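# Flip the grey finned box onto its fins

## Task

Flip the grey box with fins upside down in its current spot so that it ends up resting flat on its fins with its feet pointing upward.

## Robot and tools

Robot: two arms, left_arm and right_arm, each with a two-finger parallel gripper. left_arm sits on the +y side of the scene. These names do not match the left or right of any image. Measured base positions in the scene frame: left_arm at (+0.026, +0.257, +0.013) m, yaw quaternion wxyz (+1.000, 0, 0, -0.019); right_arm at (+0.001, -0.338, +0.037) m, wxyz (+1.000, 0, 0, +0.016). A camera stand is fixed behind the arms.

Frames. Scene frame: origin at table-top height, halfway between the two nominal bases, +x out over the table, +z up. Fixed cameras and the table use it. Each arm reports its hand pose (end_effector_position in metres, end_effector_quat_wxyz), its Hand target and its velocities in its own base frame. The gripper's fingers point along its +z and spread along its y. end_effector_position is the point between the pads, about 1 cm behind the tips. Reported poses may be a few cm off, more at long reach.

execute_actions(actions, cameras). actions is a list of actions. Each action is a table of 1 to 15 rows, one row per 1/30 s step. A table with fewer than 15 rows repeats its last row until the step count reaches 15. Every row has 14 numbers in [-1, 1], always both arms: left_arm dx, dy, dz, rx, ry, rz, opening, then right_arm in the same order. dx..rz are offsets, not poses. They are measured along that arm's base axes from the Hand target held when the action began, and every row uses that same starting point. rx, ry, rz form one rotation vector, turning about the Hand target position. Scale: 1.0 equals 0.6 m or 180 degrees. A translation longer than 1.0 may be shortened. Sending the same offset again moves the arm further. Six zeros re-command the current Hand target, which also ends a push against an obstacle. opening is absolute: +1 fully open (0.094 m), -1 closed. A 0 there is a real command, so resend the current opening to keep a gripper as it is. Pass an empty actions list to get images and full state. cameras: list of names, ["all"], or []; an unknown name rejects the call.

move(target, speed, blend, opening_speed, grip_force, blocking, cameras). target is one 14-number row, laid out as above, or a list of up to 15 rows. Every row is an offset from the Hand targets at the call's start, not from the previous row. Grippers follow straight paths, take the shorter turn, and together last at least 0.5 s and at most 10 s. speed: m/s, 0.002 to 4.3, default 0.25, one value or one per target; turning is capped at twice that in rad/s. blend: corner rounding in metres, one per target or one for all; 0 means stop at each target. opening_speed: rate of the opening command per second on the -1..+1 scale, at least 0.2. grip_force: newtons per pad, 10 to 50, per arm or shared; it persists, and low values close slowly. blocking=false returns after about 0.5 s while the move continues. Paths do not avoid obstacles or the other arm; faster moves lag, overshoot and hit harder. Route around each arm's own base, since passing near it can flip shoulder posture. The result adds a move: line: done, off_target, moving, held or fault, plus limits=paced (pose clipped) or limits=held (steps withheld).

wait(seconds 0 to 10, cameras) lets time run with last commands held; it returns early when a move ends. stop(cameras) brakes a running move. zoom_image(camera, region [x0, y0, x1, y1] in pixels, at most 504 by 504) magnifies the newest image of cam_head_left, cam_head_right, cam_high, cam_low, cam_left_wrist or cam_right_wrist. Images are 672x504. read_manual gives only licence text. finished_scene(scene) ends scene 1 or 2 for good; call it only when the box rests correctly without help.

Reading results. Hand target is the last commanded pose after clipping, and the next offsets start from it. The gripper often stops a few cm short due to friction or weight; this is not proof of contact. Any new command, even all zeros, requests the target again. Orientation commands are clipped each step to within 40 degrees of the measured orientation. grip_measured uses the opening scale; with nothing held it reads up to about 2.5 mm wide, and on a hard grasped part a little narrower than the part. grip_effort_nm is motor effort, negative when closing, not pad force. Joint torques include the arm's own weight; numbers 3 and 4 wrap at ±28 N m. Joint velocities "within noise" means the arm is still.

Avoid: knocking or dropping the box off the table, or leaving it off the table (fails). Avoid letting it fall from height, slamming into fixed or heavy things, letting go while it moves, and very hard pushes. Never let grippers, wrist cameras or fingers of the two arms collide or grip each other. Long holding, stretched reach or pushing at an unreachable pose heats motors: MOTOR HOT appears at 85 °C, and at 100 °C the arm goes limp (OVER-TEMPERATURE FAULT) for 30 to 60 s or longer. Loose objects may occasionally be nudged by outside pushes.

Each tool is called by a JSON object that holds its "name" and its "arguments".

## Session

{"name": "execute_actions", "arguments": {"actions": []}}

Scene clock: 0.00 s.
left_arm: end_effector_position=(+0.6527, -0.4944, +0.2907) grip_measured=+1.000 grip_effort_nm=n/a end_effector_quat_wxyz=(+0.305, +0.732, +0.607, -0.050) | right_arm: end_effector_position=(+0.3471, -0.2391, +0.2552) grip_measured=+1.000 grip_effort_nm=n/a end_effector_quat_wxyz=(+0.253, +0.692, +0.642, -0.215)
Joint positions: left_arm=[-0.593 2.294 2.624 -1.321 0.258 1.085 0.094] | right_arm=[-0.362 1.247 1.116 -1.135 0.614 1.186 0.094]
Joint velocities: within noise
Joint torques (N m): no reading
Heat: left arm: hottest elbow 33 °C; right arm: hottest elbow 32 °C.
Hand target: left_arm +0.6557, -0.4964, +0.2943; +0.312, +0.731, +0.605, -0.048 | right_arm +0.3536, -0.2416, +0.2670; +0.264, +0.693, +0.637, -0.209
Tool commands: left_gripper/opening=+1.0 right_gripper/opening=+1.0

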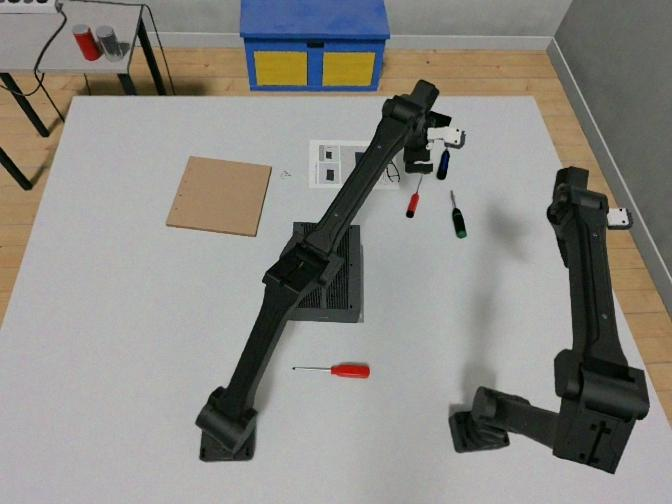

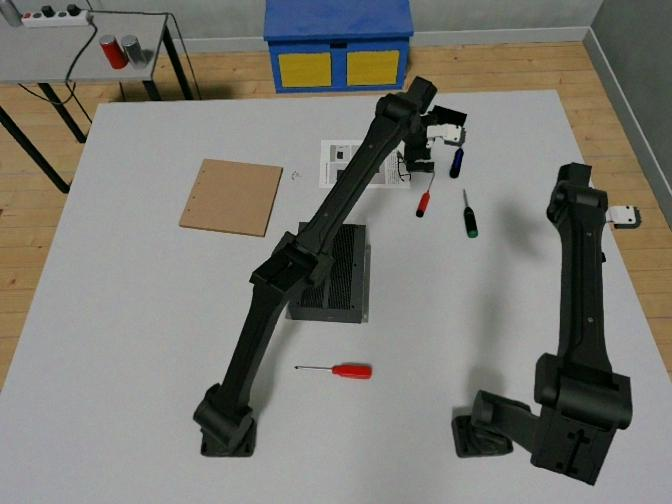

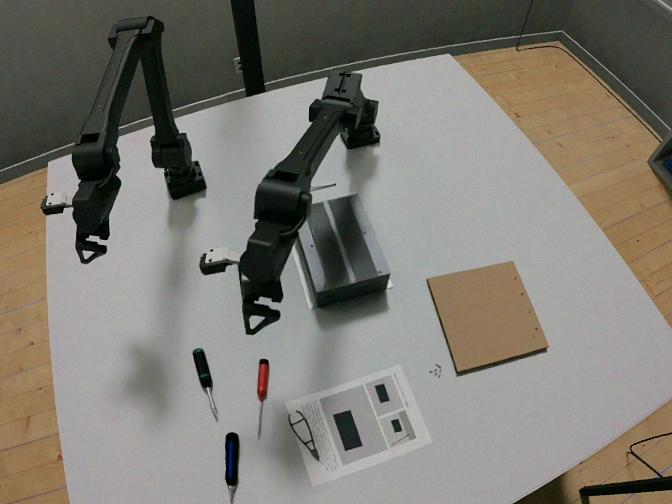

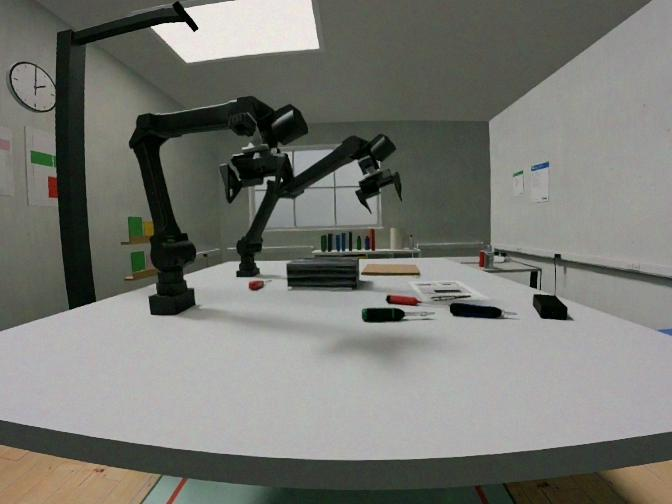

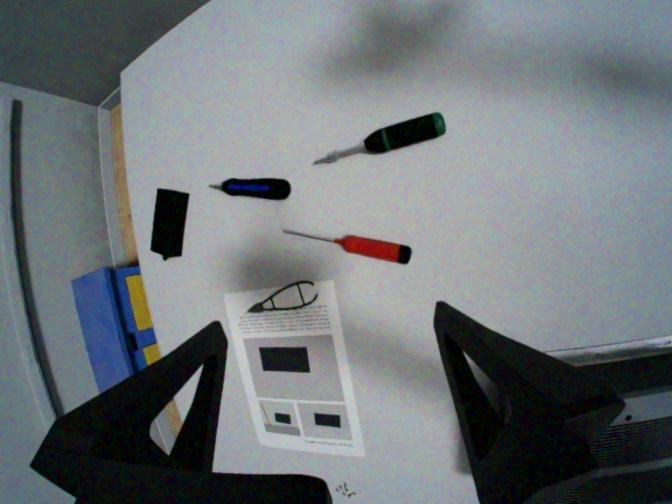

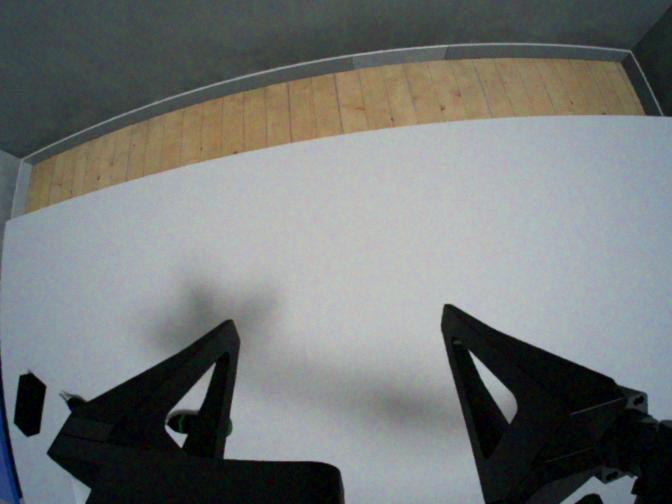

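{"name": "move", "arguments": {"target": [-0.425,0.8,0.067,-0.3275,0.1309,-0.0463,1,0,0,0,0,0,0,1], "speed": 0.25}}

{"name": "move", "arguments": {"target": [0,0,0,0,0,0,1,0.11,0.25,0.055,-0.2488,-0.1919,0.4639,1], "speed": 0.25, "cameras": ["all"]}}

Scene clock: 64.80 s.
left_arm: end_effector_position=(+0.3948, -0.0219, +0.3251) grip_measured=+1.000 grip_effort_nm=0.02 end_effector_quat_wxyz=(+0.540, +0.427, +0.617, -0.382) | right_arm: end_effector_position=(+0.3471, -0.2391, +0.2552) grip_measured=+1.000 grip_effort_nm=-0.01 end_effector_quat_wxyz=(+0.253, +0.692, +0.642, -0.215)
Joint positions: left_arm=[0.397 1.391 1.129 -1.669 1.436 1.923 0.094] | right_arm=[-0.362 1.247 1.116 -1.135 0.614 1.186 0.094]
Joint torques (N m): left_arm=[-0.32 -8 10.78 -0.35 0.58 -0.07] | right_arm=[-0.15 -7.41 9.87 1.14 0.45 -0.04]
Heat: left arm: hottest elbow 42 °C; right arm: hottest elbow 42 °C.
Hand target: left_arm +0.4007, -0.0164, +0.3345; +0.500, +0.500, +0.500, -0.501 | right_arm +0.3536, -0.2416, +0.2670; +0.264, +0.693, +0.637, -0.209
Off the commanded pose: left_arm 0.012 m, 21 deg | right_arm 0.014 m, 2 deg.
joint sent to its limit (left arm) — joint 4 (wrist pitch), lower limit. The joint targets are off in orientation, not in position.
move: off_target (left_arm, right_arm)

Scene clock: 69.07 s.
left_arm: end_effector_position=(+0.3947, -0.0219, +0.3249) grip_measured=+1.000 grip_effort_nm=0.02 end_effector_quat_wxyz=(+0.539, +0.427, +0.617, -0.382) | right_arm: end_effector_position=(+0.4191, -0.0852, +0.2976) grip_measured=+1.000 grip_effort_nm=-0.01 end_effector_quat_wxyz=(+0.703, +0.001, +0.711, +0.009)
Joint positions: left_arm=[0.397 1.391 1.129 -1.669 1.435 1.924 0.094] | right_arm=[-0.34 0.915 0.449 0.454 -0.352 0.011 0.094]
Joint torques (N m): left_arm=[-0.32 -8.12 10.84 -0.34 0.59 -0.07] | right_arm=[-2.02 -2.08 8.25 2.89 -0.21 -0.15]
Heat: left arm: hottest elbow 43 °C; right arm: hottest elbow 42 °C.
Hand target: left_arm +0.4007, -0.0164, +0.3345; +0.500, +0.500, +0.500, -0.501 | right_arm +0.4196, -0.0915, +0.3001; +0.708, +0.000, +0.706, +0.000
Off the commanded pose: left_arm 0.013 m, 21 deg | right_arm 0.007 m, 1 deg.
joint sent to its limit (left arm) — joint 4 (wrist pitch), lower limit. The joint targets are off in orientation, not in position.
move: off_target (left_arm)

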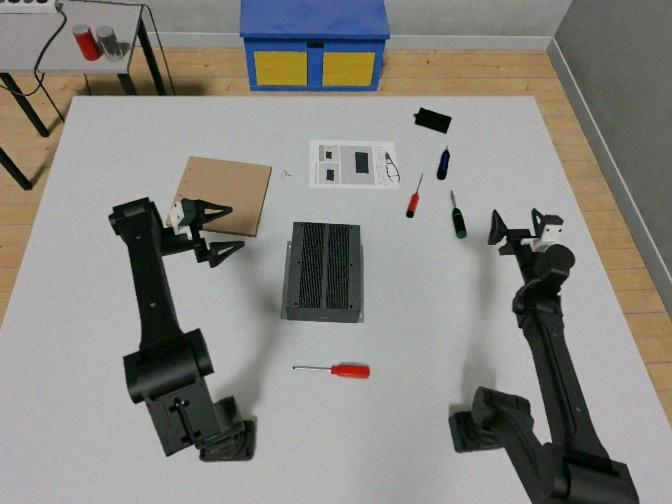

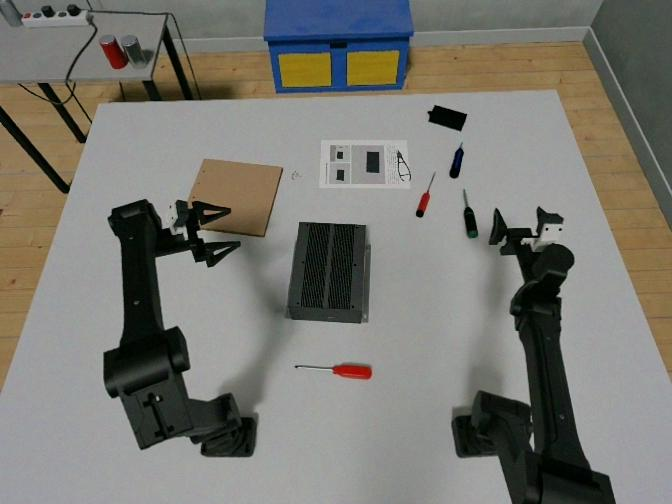

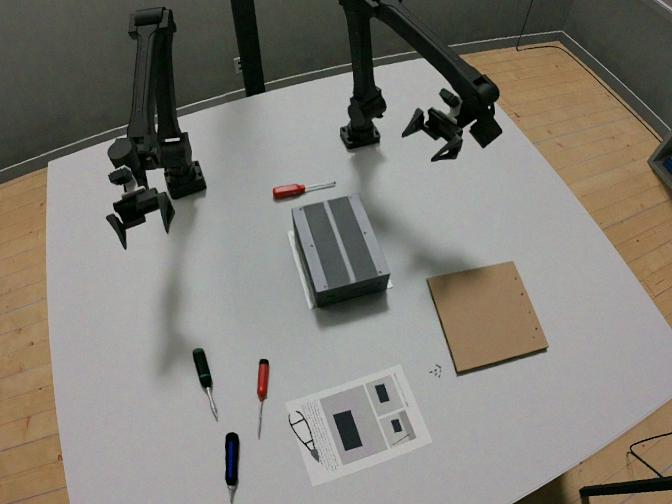

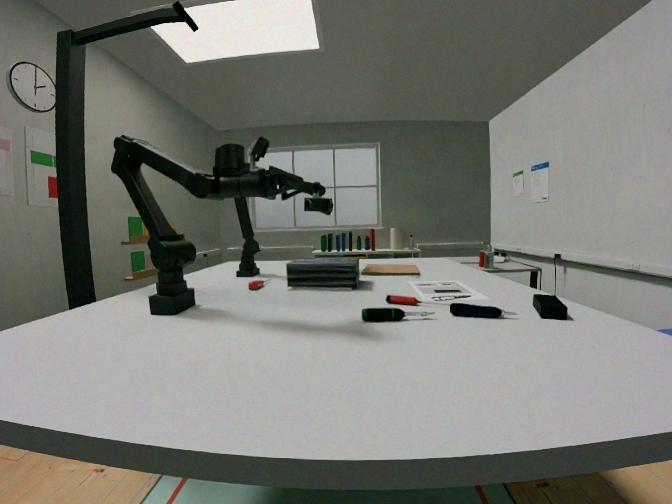

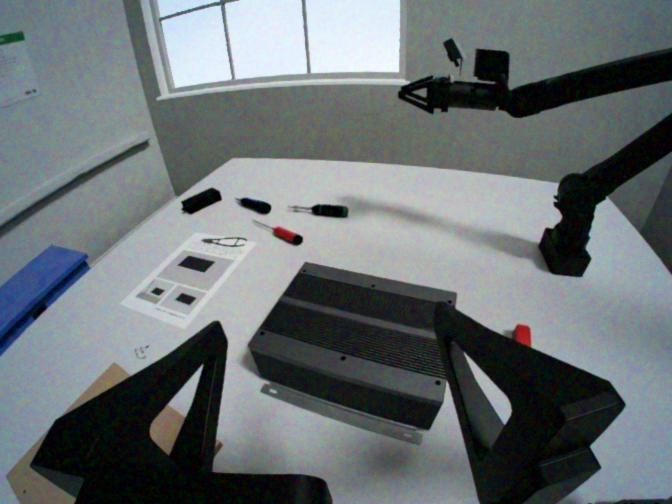

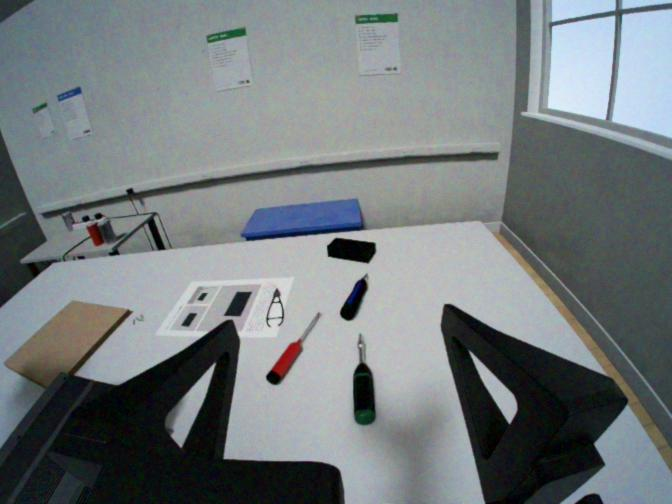

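{"name": "execute_actions", "arguments": {"actions": []}}

Scene clock: 122.30 s.
left_arm: end_effector_position=(+0.3947, -0.0219, +0.3249) grip_measured=+1.000 grip_effort_nm=0.02 end_effector_quat_wxyz=(+0.539, +0.427, +0.617, -0.382) | right_arm: end_effector_position=(+0.4191, -0.0854, +0.2976) grip_measured=+1.000 grip_effort_nm=-0.01 end_effector_quat_wxyz=(+0.703, +0.001, +0.711, +0.009)
Joint positions: left_arm=[0.397 1.391 1.129 -1.669 1.435 1.924 0.094] | right_arm=[-0.341 0.915 0.449 0.454 -0.352 0.011 0.094]
Joint velocities: within noise
Joint torques (N m): left_arm=[-0.32 -7.94 10.82 -0.35 0.58 -0.07] | right_arm=[-2.14 -1.61 8.36 2.92 -0.17 -0.11]
Heat: left arm: hottest elbow 45 °C; right arm: hottest elbow 43 °C.
Hand target: left_arm +0.4007, -0.0164, +0.3345; +0.500, +0.500, +0.500, -0.501 | right_arm +0.4195, -0.0916, +0.3001; +0.708, +0.000, +0.706, +0.000
Tool commands: left_gripper/opening=+1.0 right_gripper/opening=+1.0
Off the commanded pose: left_arm 0.013 m, 21 deg | right_arm 0.007 m, 1 deg.

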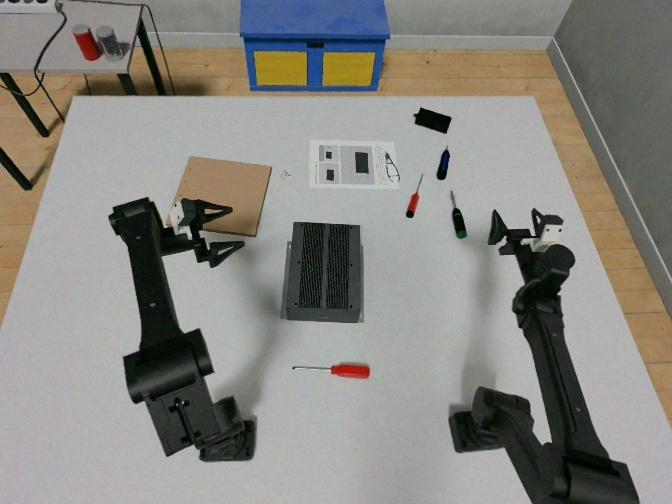

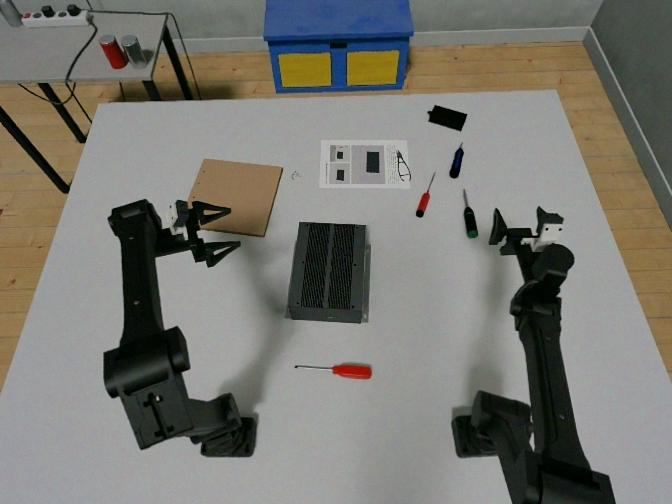

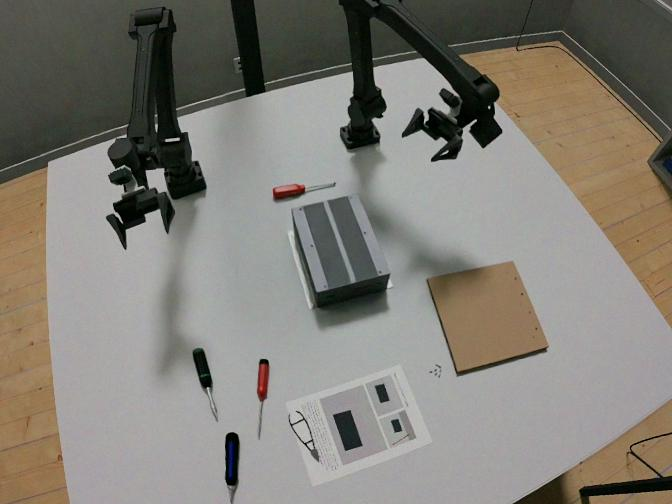

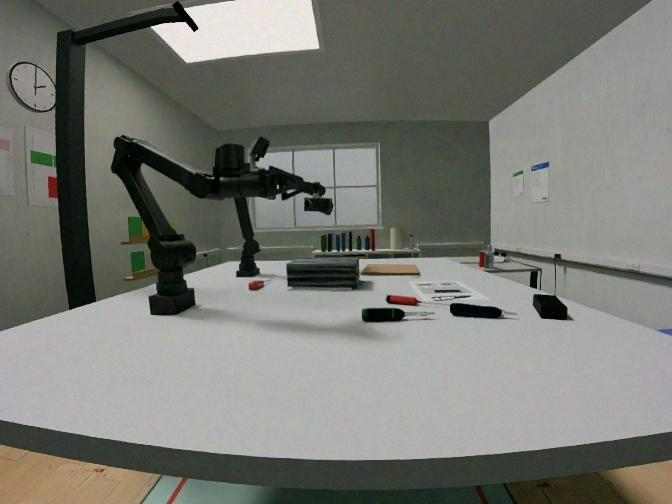

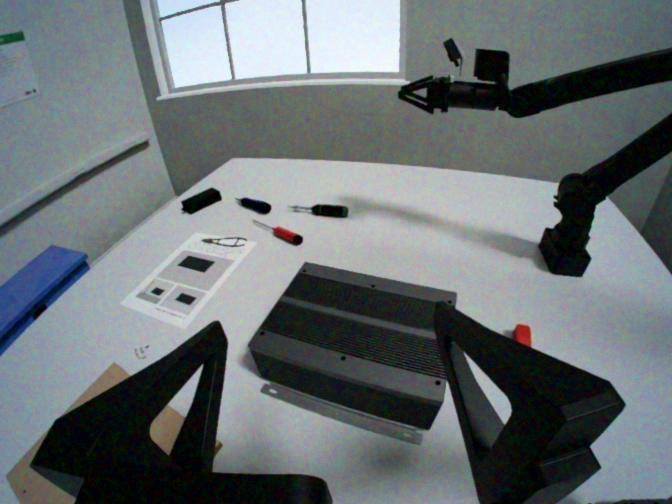

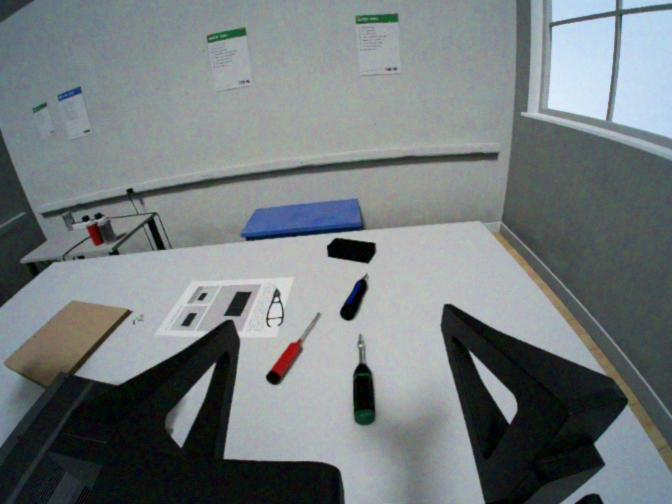

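{"name": "move", "arguments": {"target": [0.0205,-0.0727,-0.3242,0,0,0,1,0.0342,0.3193,-0.25,0,0,0.5,1], "speed": 0.15, "cameras": ["cam_left_wrist","cam_right_wrist","cam_head_left"]}}

Scene clock: 141.73 s.
left_arm: end_effector_position=(+0.4137, -0.0567, +0.1498) grip_measured=+1.000 grip_effort_nm=0.02 end_effector_quat_wxyz=(+0.509, +0.465, +0.590, -0.420) | right_arm: end_effector_position=(+0.4313, +0.0968, +0.1451) grip_measured=+1.000 grip_effort_nm=-0.01 end_effector_quat_wxyz=(+0.532, -0.442, +0.552, +0.466)
Joint positions: left_arm=[0.29 1.729 0.989 -1.358 1.42 2.081 0.094] | right_arm=[-0.183 1.744 0.664 0.945 -1.578 -0.089 0.094]
Joint torques (N m): left_arm=[-1.67 -9.47 5.79 0.23 0.56 -0.07] | right_arm=[0.32 -10.4 6.56 2.09 -0.26 -0.18]
Heat: left arm: hottest elbow 44 °C; right arm: hottest elbow 42 °C.
Hand target: left_arm +0.4131, -0.0601, +0.1401; +0.500, +0.500, +0.500, -0.501 | right_arm +0.4401, +0.1000, +0.1499; +0.500, -0.500, +0.500, +0.501
Off the commanded pose: left_arm 0.010 m, 14 deg | right_arm 0.011 m, 10 deg.
joint sent to its limit (left arm) — joint 6 (wrist roll), upper limit. The joint targets are off in orientation, not in position.
joint sent to its limit (right arm) — joint 5 (wrist yaw), lower limit. The joint targets are off in orientation, not in position.
move: off_target (left_arm, right_arm)
Images, in order (width x height): cam_head_left 672x504, cam_left_wrist 672x504, cam_right_wrist 672x504.

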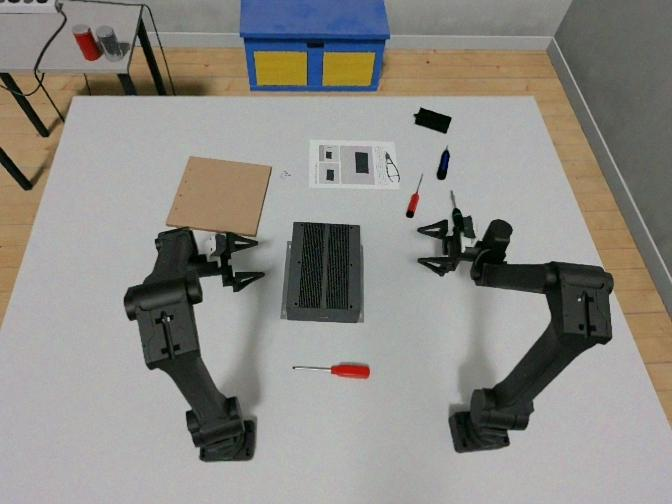

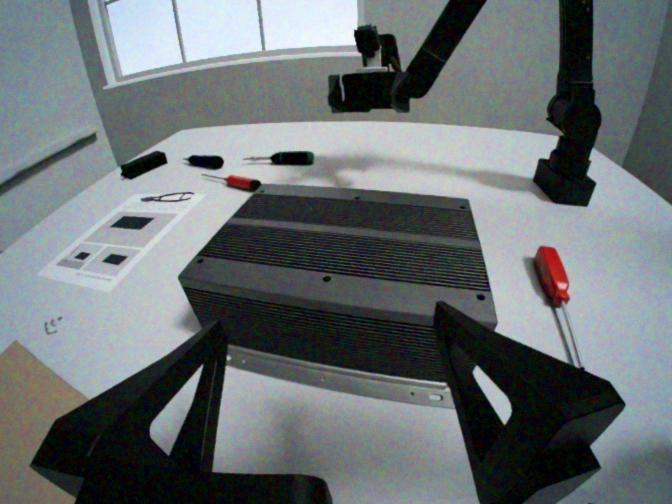

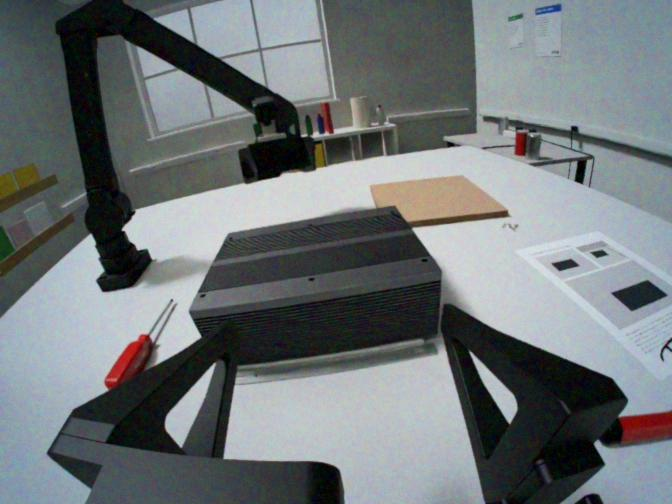

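{"name": "zoom_image", "arguments": {"camera": "cam_right_wrist", "region": [170, 190, 460, 400]}}

{"name": "zoom_image", "arguments": {"camera": "cam_left_wrist", "region": [160, 170, 510, 420]}}

Scaled by 1.738 from the camera's 672x504 image, which has a finer 960x720 frame.

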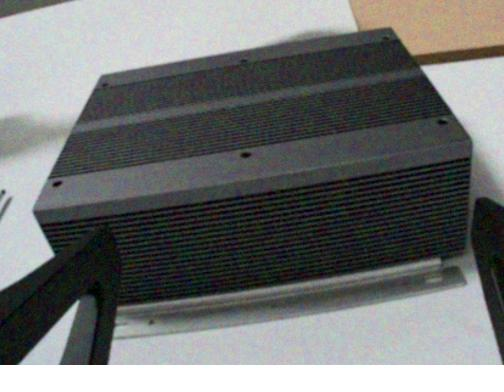

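Scaled by 1.440 from the camera's 672x504 image, which has a finer 960x720 frame.

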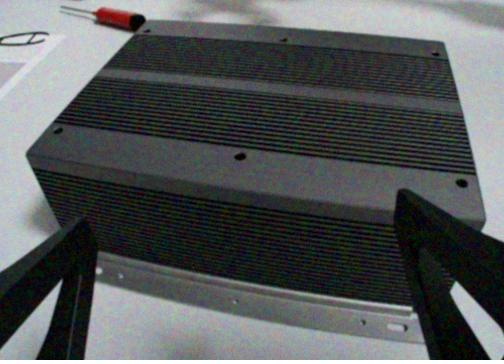

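{"name": "move", "arguments": {"target": [0.04,-0.03,-0.05,0,0,-0.0139,1,-0.005,0.1083,-0.2333,-0.1388,0.0048,-0.0219,1], "speed": 0.12, "cameras": ["cam_left_wrist","cam_right_wrist","cam_head_left"]}}

Scene clock: 293.93 s.
left_arm: end_effector_position=(+0.4268, -0.0769, +0.1135) grip_measured=+1.000 grip_effort_nm=0.02 end_effector_quat_wxyz=(+0.491, +0.475, +0.581, -0.443) | right_arm: end_effector_position=(+0.4276, +0.1588, +0.0082) grip_measured=+1.000 grip_effort_nm=-0.01 end_effector_quat_wxyz=(+0.392, -0.565, +0.625, +0.370)
Joint positions: left_arm=[0.231 1.843 1.026 -1.308 1.421 2.081 0.094] | right_arm=[0.004 1.858 0.862 -0.397 -1.131 -1.352 0.094]
Joint torques (N m): left_arm=[-1.61 -10.4 7.75 0.2 0.75 -0.06] | right_arm=[0.79 -11.69 6.67 0.18 -0.54 -0.17]
Heat: left arm: hottest elbow 37 °C; right arm: hottest elbow 37 °C.
Hand target: left_arm +0.4371, -0.0780, +0.1100; +0.489, +0.510, +0.489, -0.511 | right_arm +0.4370, +0.1650, +0.0100; +0.393, -0.575, +0.616, +0.367
Off the commanded pose: left_arm 0.011 m, 14 deg | right_arm 0.011 m, 2 deg.
joint sent to its limit (left arm) — joint 6 (wrist roll), upper limit. The joint targets are off in orientation, not in position.
move: off_target (left_arm, right_arm)
Images, in order (width x height): cam_head_left 672x504, cam_left_wrist 672x504, cam_right_wrist 672x504.

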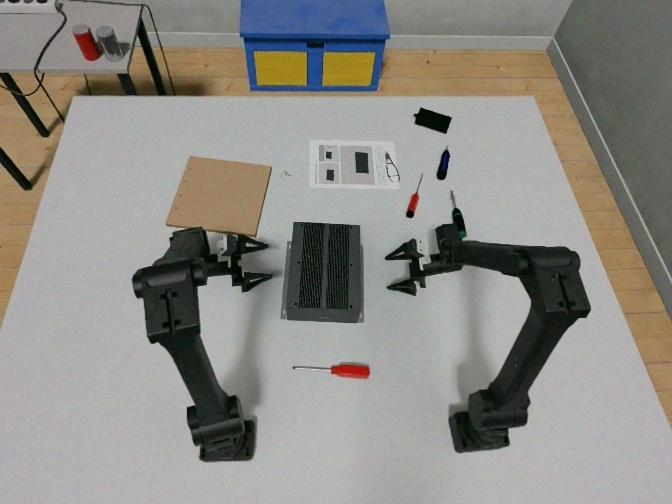

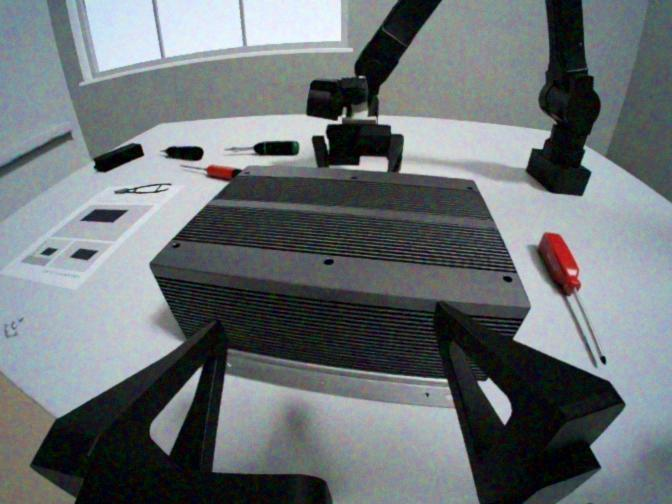

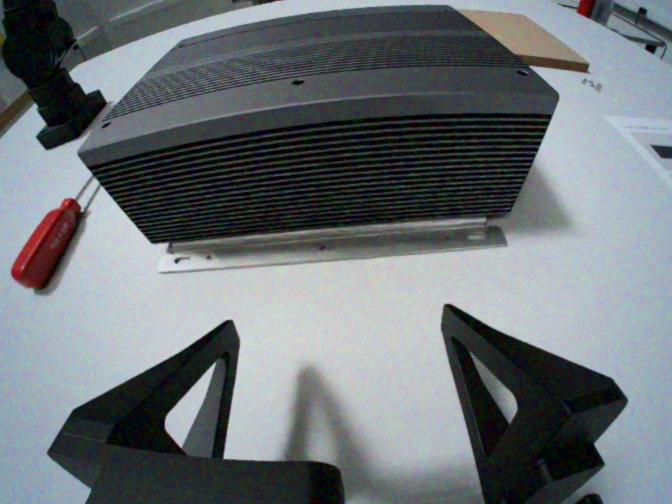

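{"name": "move", "arguments": {"target": [0.005,-0.0367,-0.0583,0.0444,0,0,1,0.005,0.0733,-0.0433,0,0,0,1], "speed": 0.06, "cameras": ["cam_left_wrist","cam_right_wrist"]}}

Scene clock: 355.07 s.
left_arm: end_effector_position=(+0.4308, -0.0984, +0.0806) grip_measured=+1.000 grip_effort_nm=0.02 end_effector_quat_wxyz=(+0.451, +0.520, +0.571, -0.447) | right_arm: end_effector_position=(+0.4400, +0.2030, -0.0121) grip_measured=+1.000 grip_effort_nm=-0.01 end_effector_quat_wxyz=(-0.396, +0.573, -0.618, -0.365)
Joint positions: left_arm=[0.17 1.915 1.067 -1.263 1.343 2.081 0.094] | right_arm=[0.107 1.922 0.862 -0.133 -1.102 -1.154 0.094]
Joint torques (N m): left_arm=[-1.49 -11.16 7.49 0.14 0.53 -0.06] | right_arm=[0.56 -11.52 4.53 1.55 -0.53 0.08]
Heat: left arm: hottest elbow 40 °C; right arm: hottest elbow 37 °C.
Hand target: left_arm +0.4400, -0.1001, +0.0749; +0.452, +0.543, +0.523, -0.476 | right_arm +0.4400, +0.2090, -0.0159; -0.393, +0.575, -0.616, -0.367
Off the commanded pose: left_arm 0.011 m, 7 deg | right_arm 0.007 m, 0 deg.
joint sent to its limit (left arm) — joint 6 (wrist roll), upper limit. The joint targets are off in orientation, not in position.
move: off_target (left_arm)
Images, in order (width x height): cam_left_wrist 672x504, cam_right_wrist 672x504.

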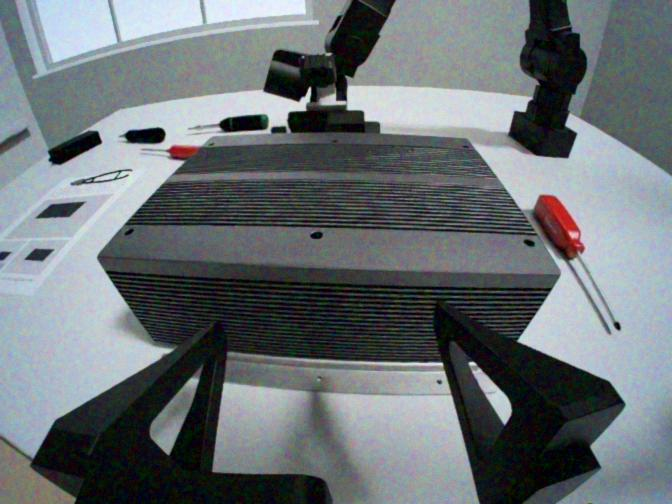

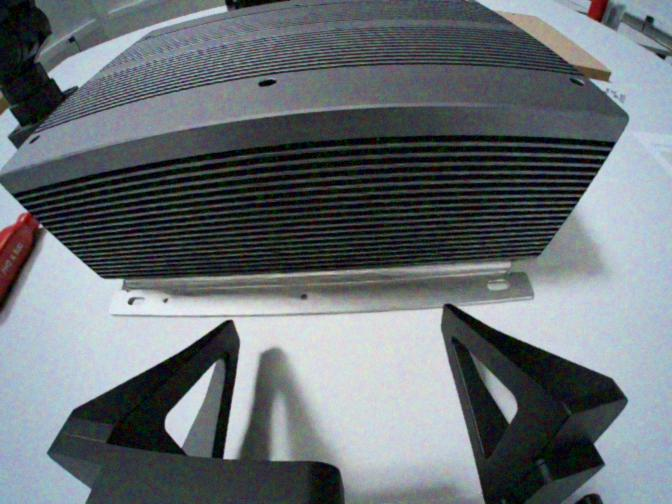

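{"name": "move", "arguments": {"target": [[0,0,0,0,0,0,1,0,-0.003,-0.0333,0,0,0,1],[0,0,0,0,0,0,1,0,0.02,-0.04,0,0,0,1]], "speed": 0.03, "cameras": ["cam_left_wrist","cam_right_wrist"]}}

Scene clock: 367.77 s.
left_arm: end_effector_position=(+0.4308, -0.0984, +0.0806) grip_measured=+1.000 grip_effort_nm=0.02 end_effector_quat_wxyz=(+0.451, +0.520, +0.571, -0.447) | right_arm: end_effector_position=(+0.4441, +0.2140, -0.0257) grip_measured=+1.000 grip_effort_nm=-0.01 end_effector_quat_wxyz=(-0.403, +0.569, -0.616, -0.368)
Joint positions: left_arm=[0.17 1.915 1.067 -1.263 1.343 2.081 0.094] | right_arm=[0.129 1.969 0.862 -0.018 -1.105 -1.085 0.094]
Joint torques (N m): left_arm=[-1.61 -11.16 7.49 0.14 0.53 -0.07] | right_arm=[0.73 -10.81 4.05 1.66 0.07 -0.07]
Heat: left arm: hottest elbow 40 °C; right arm: hottest elbow 37 °C.
Hand target: left_arm +0.4400, -0.1001, +0.0749; +0.452, +0.543, +0.523, -0.476 | right_arm +0.4400, +0.2210, -0.0400; -0.393, +0.575, -0.616, -0.367
Off the commanded pose: left_arm 0.011 m, 7 deg | right_arm 0.016 m, 1 deg.
joint sent to its limit (left arm) — joint 6 (wrist roll), upper limit. The joint targets are off in orientation, not in position.
move: off_target (left_arm, right_arm)
Images, in order (width x height): cam_left_wrist 672x504, cam_right_wrist 672x504.

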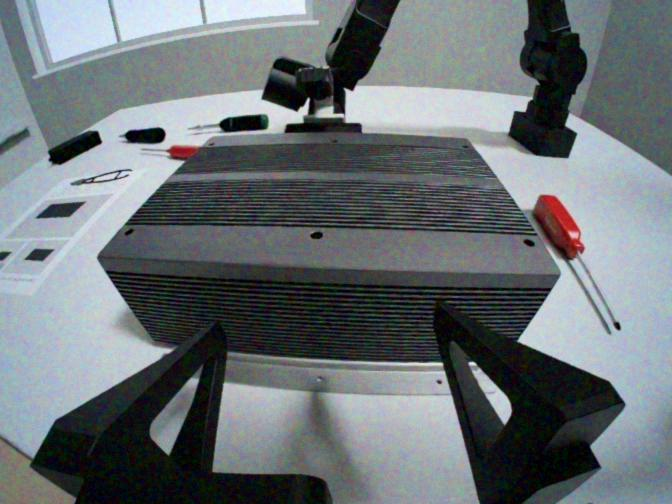

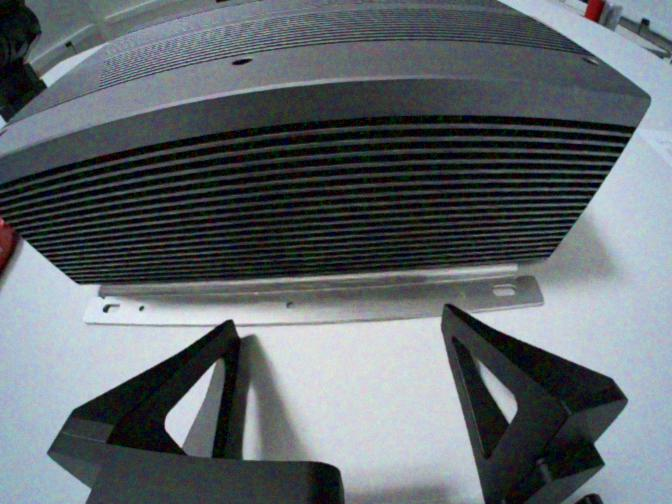

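{"name": "move", "arguments": {"target": [0,0,0,0,0,0,1,0,0.03,-0.01,0,0,0,1], "speed": 0.03, "cameras": ["cam_right_wrist"]}}

Scene clock: 375.97 s.
left_arm: end_effector_position=(+0.4308, -0.0984, +0.0806) grip_measured=+1.000 grip_effort_nm=0.02 end_effector_quat_wxyz=(+0.451, +0.520, +0.571, -0.447) | right_arm: end_effector_position=(+0.4482, +0.2189, -0.0258) grip_measured=+1.000 grip_effort_nm=-0.01 end_effector_quat_wxyz=(+0.409, -0.562, +0.620, +0.364)
Joint positions: left_arm=[0.17 1.915 1.067 -1.263 1.343 2.081 0.094] | right_arm=[0.14 1.974 0.854 0.059 -1.095 -1.017 0.094]
Joint torques (N m): left_arm=[-1.49 -11.05 7.5 0.2 0.53 -0.06] | right_arm=[3.08 -9.58 4.26 2.17 0.4 -0.09]
Heat: left arm: hottest elbow 40 °C; right arm: hottest elbow 36 °C.
Hand target: left_arm +0.4400, -0.1001, +0.0749; +0.452, +0.543, +0.523, -0.476 | right_arm +0.4400, +0.2390, -0.0460; +0.393, -0.575, +0.616, +0.367
Off the commanded pose: left_arm 0.011 m, 7 deg | right_arm 0.030 m, 2 deg.
joint sent to its limit (left arm) — joint 6 (wrist roll), upper limit. The joint targets are off in orientation, not in position.
move: off_target (left_arm, right_arm)
Images, in order (width x height): cam_right_wrist 672x504.

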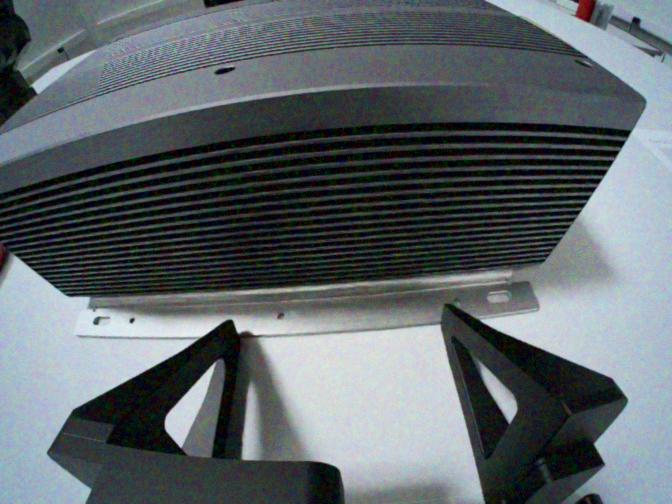

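{"name": "move", "arguments": {"target": [0.008,-0.025,-0.0217,0.01,0,-0.015,1,0,0,-0.008,0,0,0,1], "speed": 0.04, "cameras": ["cam_left_wrist","cam_low"]}}

Scene clock: 397.37 s.
left_arm: end_effector_position=(+0.4358, -0.1127, +0.0683) grip_measured=+1.000 grip_effort_nm=0.02 end_effector_quat_wxyz=(+0.431, +0.542, +0.563, -0.452) | right_arm: end_effector_position=(+0.4483, +0.2192, -0.0260) grip_measured=+1.000 grip_effort_nm=-0.01 end_effector_quat_wxyz=(+0.410, -0.560, +0.620, +0.366)
Joint positions: left_arm=[0.131 1.952 1.103 -1.259 1.312 2.081 0.094] | right_arm=[0.14 1.977 0.853 0.068 -1.099 -1.01 0.094]
Joint torques (N m): left_arm=[-1.55 -11.63 7.46 0.14 0.53 -0.07] | right_arm=[3.78 -9.35 4.52 2.29 0.6 -0.11]
Heat: left arm: hottest elbow 39 °C; right arm: hottest elbow 36 °C.
Hand target: left_arm +0.4448, -0.1150, +0.0620; +0.432, +0.563, +0.518, -0.478 | right_arm +0.4400, +0.2389, -0.0508; +0.393, -0.575, +0.616, +0.367
Off the commanded pose: left_arm 0.011 m, 6 deg | right_arm 0.033 m, 3 deg.
joint sent to its limit (left arm) — joint 6 (wrist roll), upper limit. The joint targets are off in orientation, not in position.
move: off_target (left_arm, right_arm)
Images, in order (width x height): cam_low 672x504, cam_left_wrist 672x504.

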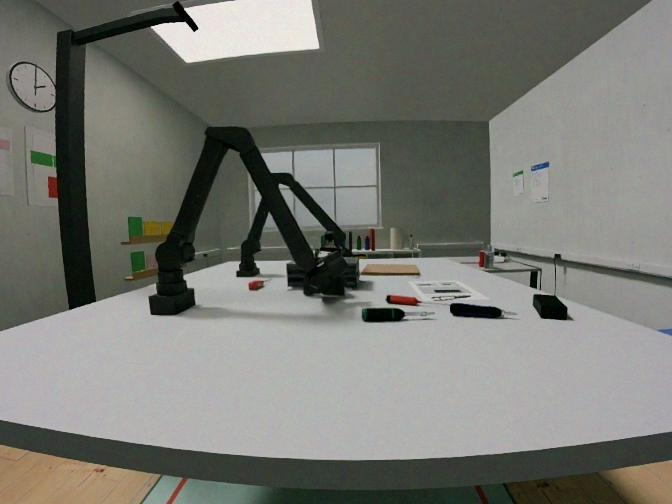

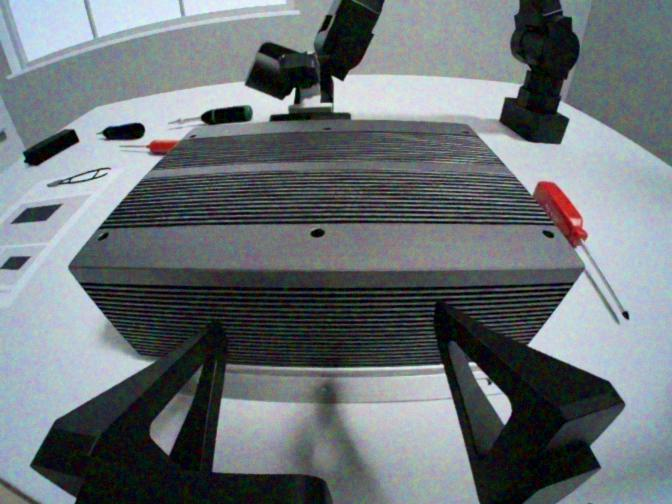

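{"name": "move", "arguments": {"target": [0.005,0,0,0.0566,0,-0.008,1,0,0,0,0,0,0,1], "speed": 0.04, "cameras": ["cam_left_wrist"]}}

Scene clock: 414.57 s.
left_arm: end_effector_position=(+0.4402, -0.1121, +0.0623) grip_measured=+1.000 grip_effort_nm=0.02 end_effector_quat_wxyz=(+0.375, +0.596, +0.564, -0.433) | right_arm: end_effector_position=(+0.4483, +0.2192, -0.0260) grip_measured=+1.000 grip_effort_nm=-0.01 end_effector_quat_wxyz=(+0.410, -0.560, +0.620, +0.366)
Joint positions: left_arm=[0.111 1.952 1.166 -1.301 1.163 2.081 0.094] | right_arm=[0.14 1.977 0.853 0.069 -1.099 -1.01 0.094]
Joint torques (N m): left_arm=[-1.61 -12.86 7.92 -0.81 0.54 -0.06] | right_arm=[3.08 -8.82 4.56 2.19 0.56 -0.08]
Heat: left arm: hottest elbow 39 °C; right arm: hottest elbow 36 °C.
Hand target: left_arm +0.4479, -0.1150, +0.0620; +0.374, +0.605, +0.551, -0.436 | right_arm +0.4400, +0.2389, -0.0508; +0.393, -0.575, +0.616, +0.367
Off the commanded pose: left_arm 0.008 m, 2 deg | right_arm 0.033 m, 3 deg.
joint sent to its limit (left arm) — joint 6 (wrist roll), upper limit. The joint targets still meet the commanded pose.
move: off_target (right_arm)
Images, in order (width x height): cam_left_wrist 672x504.

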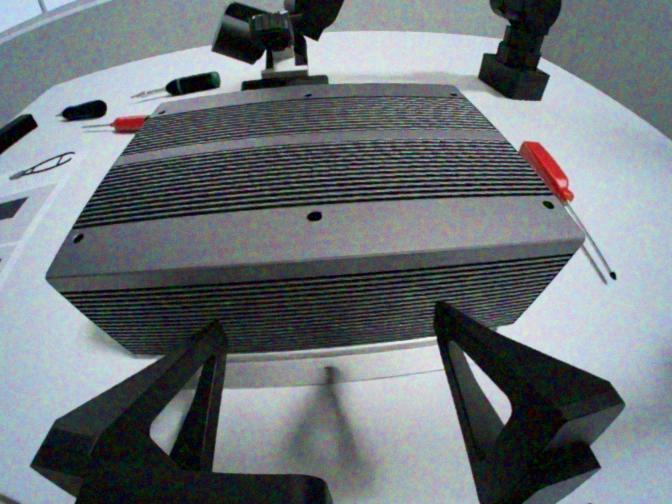

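{"name": "move", "arguments": {"target": [0,-0.05,0.0067,0,0,0,1,0,0,0,0,0,0,1], "speed": 0.03}}

Scene clock: 428.37 s.
left_arm: end_effector_position=(+0.4469, -0.1257, +0.0608) grip_measured=+1.000 grip_effort_nm=0.02 end_effector_quat_wxyz=(+0.376, +0.591, +0.566, -0.434) | right_arm: end_effector_position=(+0.4483, +0.2192, -0.0260) grip_measured=+1.000 grip_effort_nm=-0.01 end_effector_quat_wxyz=(+0.410, -0.560, +0.620, +0.366)
Joint positions: left_arm=[0.081 1.952 1.166 -1.232 1.184 1.998 0.094] | right_arm=[0.14 1.977 0.853 0.069 -1.099 -1.01 0.094]
Joint torques (N m): left_arm=[-4.6 -14.86 6.49 0.28 0.91 -0.25] | right_arm=[3.02 -9.05 4.34 2.15 0.54 -0.11]
Heat: left arm: hottest elbow 39 °C; right arm: hottest elbow 36 °C.
Hand target: left_arm +0.4478, -0.1451, +0.0661; +0.374, +0.605, +0.551, -0.436 | right_arm +0.4400, +0.2389, -0.0508; +0.393, -0.575, +0.616, +0.367
Off the commanded pose: left_arm 0.020 m, 2 deg | right_arm 0.033 m, 3 deg.
move: off_target (left_arm, right_arm)

{"name": "move", "arguments": {"target": [0,-0.05,0.03,0,0,0,1,0,0.03,-0.01,0,0,0,1], "speed": 0.03}}

Scene clock: 434.50 s.
left_arm: end_effector_position=(+0.4537, -0.1274, +0.0652) grip_measured=+1.000 grip_effort_nm=0.02 end_effector_quat_wxyz=(+0.380, +0.597, +0.573, -0.413) | right_arm: end_effector_position=(+0.4485, +0.2192, -0.0261) grip_measured=+1.000 grip_effort_nm=-0.01 end_effector_quat_wxyz=(+0.417, -0.552, +0.623, +0.366)
Joint positions: left_arm=[0.074 1.916 1.15 -1.136 1.17 1.907 0.094] | right_arm=[0.14 1.979 0.836 0.134 -1.099 -0.961 0.094]
Joint torques (N m): left_arm=[-8.94 -16.38 6.19 0.21 2.29 -0.78] | right_arm=[6.24 -7.65 5.3 2.59 1.36 0.02]
Heat: left arm: hottest elbow 39 °C; right arm: hottest elbow 36 °C.
Hand target: left_arm +0.4479, -0.1750, +0.0840; +0.374, +0.605, +0.551, -0.436 | right_arm +0.4400, +0.2569, -0.0568; +0.393, -0.575, +0.616, +0.367
Off the commanded pose: left_arm 0.052 m, 4 deg | right_arm 0.049 m, 4 deg.
move: off_target (left_arm, right_arm)

{"name": "move", "arguments": {"target": [-0.008,-0.05,0.025,0,0,0,1,0,0.03,-0.01,0,0,0,1], "speed": 0.03}}

Scene clock: 441.73 s.
left_arm: end_effector_position=(+0.4571, -0.1268, +0.0679) grip_measured=+1.000 grip_effort_nm=0.02 end_effector_quat_wxyz=(+0.385, +0.601, +0.581, -0.391) | right_arm: end_effector_position=(+0.4510, +0.2189, -0.0263) grip_measured=+1.000 grip_effort_nm=-0.01 end_effector_quat_wxyz=(+0.424, -0.543, +0.628, +0.362)
Joint positions: left_arm=[0.072 1.876 1.121 -1.036 1.15 1.821 0.094] | right_arm=[0.14 1.983 0.823 0.2 -1.09 -0.907 0.094]
Joint torques (N m): left_arm=[-13.45 -17.08 6.3 -0.01 3.51 -1.15] | right_arm=[8.23 -7 5.81 2.89 1.81 0.04]
Heat: left arm: hottest elbow 39 °C; right arm: hottest elbow 36 °C.
Hand target: left_arm +0.4431, -0.2050, +0.0991; +0.374, +0.605, +0.551, -0.436 | right_arm +0.4400, +0.2749, -0.0628; +0.393, -0.575, +0.617, +0.367
Off the commanded pose: left_arm 0.085 m, 6 deg | right_arm 0.068 m, 5 deg.
move: off_target (left_arm, right_arm)

{"name": "move", "arguments": {"target": [-0.008,-0.0333,0.01,0,0,0,1,0,0.03,-0.005,0,0,0,1], "speed": 0.03, "cameras": ["cam_left_wrist","cam_right_wrist"]}}

Scene clock: 453.77 s.
left_arm: end_effector_position=(+0.4604, -0.1334, +0.0879) grip_measured=+1.000 grip_effort_nm=0.03 end_effector_quat_wxyz=(+0.395, +0.590, +0.591, -0.382) | right_arm: end_effector_position=(+0.4543, +0.2183, -0.0263) grip_measured=+1.000 grip_effort_nm=-0.01 end_effector_quat_wxyz=(+0.429, -0.533, +0.636, +0.357)
Joint positions: left_arm=[0.058 1.811 1.092 -0.946 1.162 1.689 0.094] | right_arm=[0.14 1.984 0.812 0.258 -1.074 -0.855 0.094]
Joint torques (N m): left_arm=[-15.44 -14.74 6.19 0.62 3.11 -0.97] | right_arm=[11.28 -5.6 6.22 2.84 2.04 0.05]
Heat: left arm: hottest wrist yaw 40 °C; right arm: hottest elbow 36 °C.
Hand target: left_arm +0.4382, -0.2250, +0.1050; +0.374, +0.605, +0.551, -0.436 | right_arm +0.4400, +0.2931, -0.0658; +0.393, -0.575, +0.616, +0.367
Off the commanded pose: left_arm 0.096 m, 8 deg | right_arm 0.086 m, 7 deg.
move: off_target (left_arm, right_arm)
Images, in order (width x height): cam_left_wrist 672x504, cam_right_wrist 672x504.

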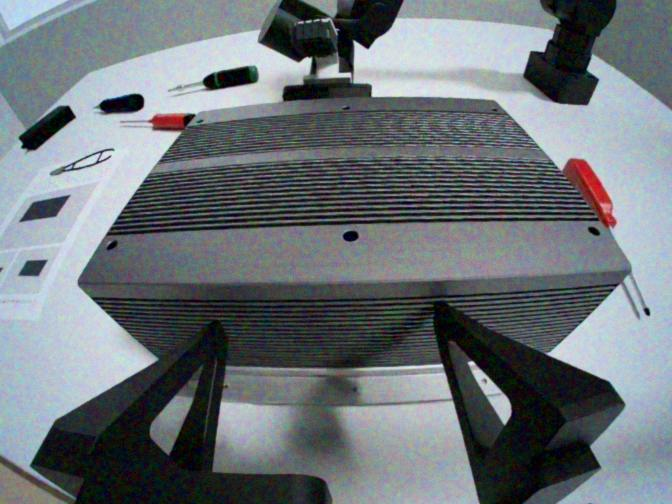

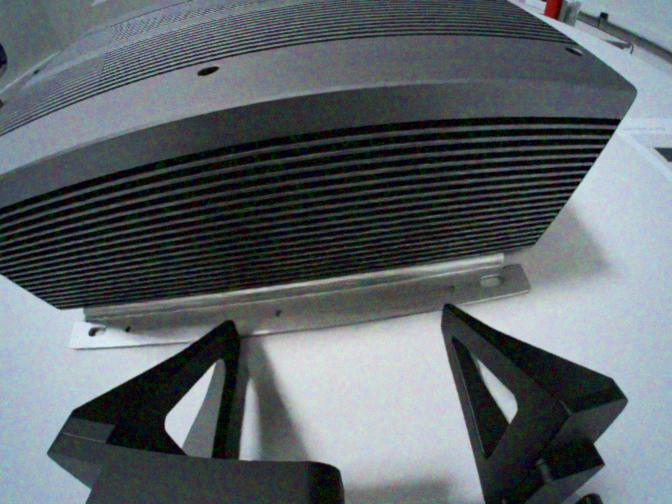

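{"name": "move", "arguments": {"target": [-0.008,-0.0217,0.018,0,0,0,1,0,0.0,0,0,0,0,1], "speed": 0.03}}

Scene clock: 487.77 s.
left_arm: end_effector_position=(+0.4593, -0.1588, +0.1279) grip_measured=+1.000 grip_effort_nm=0.03 end_effector_quat_wxyz=(+0.409, +0.575, +0.589, -0.393) | right_arm: end_effector_position=(+0.4548, +0.2181, -0.0264) grip_measured=+1.000 grip_effort_nm=-0.01 end_effector_quat_wxyz=(+0.429, -0.533, +0.637, +0.356)
Joint positions: left_arm=[0.009 1.721 1.071 -0.862 1.207 1.517 0.094] | right_arm=[0.14 1.984 0.812 0.26 -1.072 -0.853 0.094]
Joint torques (N m): left_arm=[-13.98 -10.93 5.96 1.65 1.3 -0.5] | right_arm=[11.75 -6.53 6.2 2.71 1.94 0.06]
Heat: left arm: hottest wrist yaw 48 °C; right arm: hottest elbow 36 °C.
Hand target: left_arm +0.4335, -0.2381, +0.1159; +0.374, +0.605, +0.551, -0.436 | right_arm +0.4400, +0.2930, -0.0658; +0.393, -0.575, +0.616, +0.367
Off the commanded pose: left_arm 0.084 m, 8 deg | right_arm 0.086 m, 7 deg.
move: off_target (left_arm, right_arm)


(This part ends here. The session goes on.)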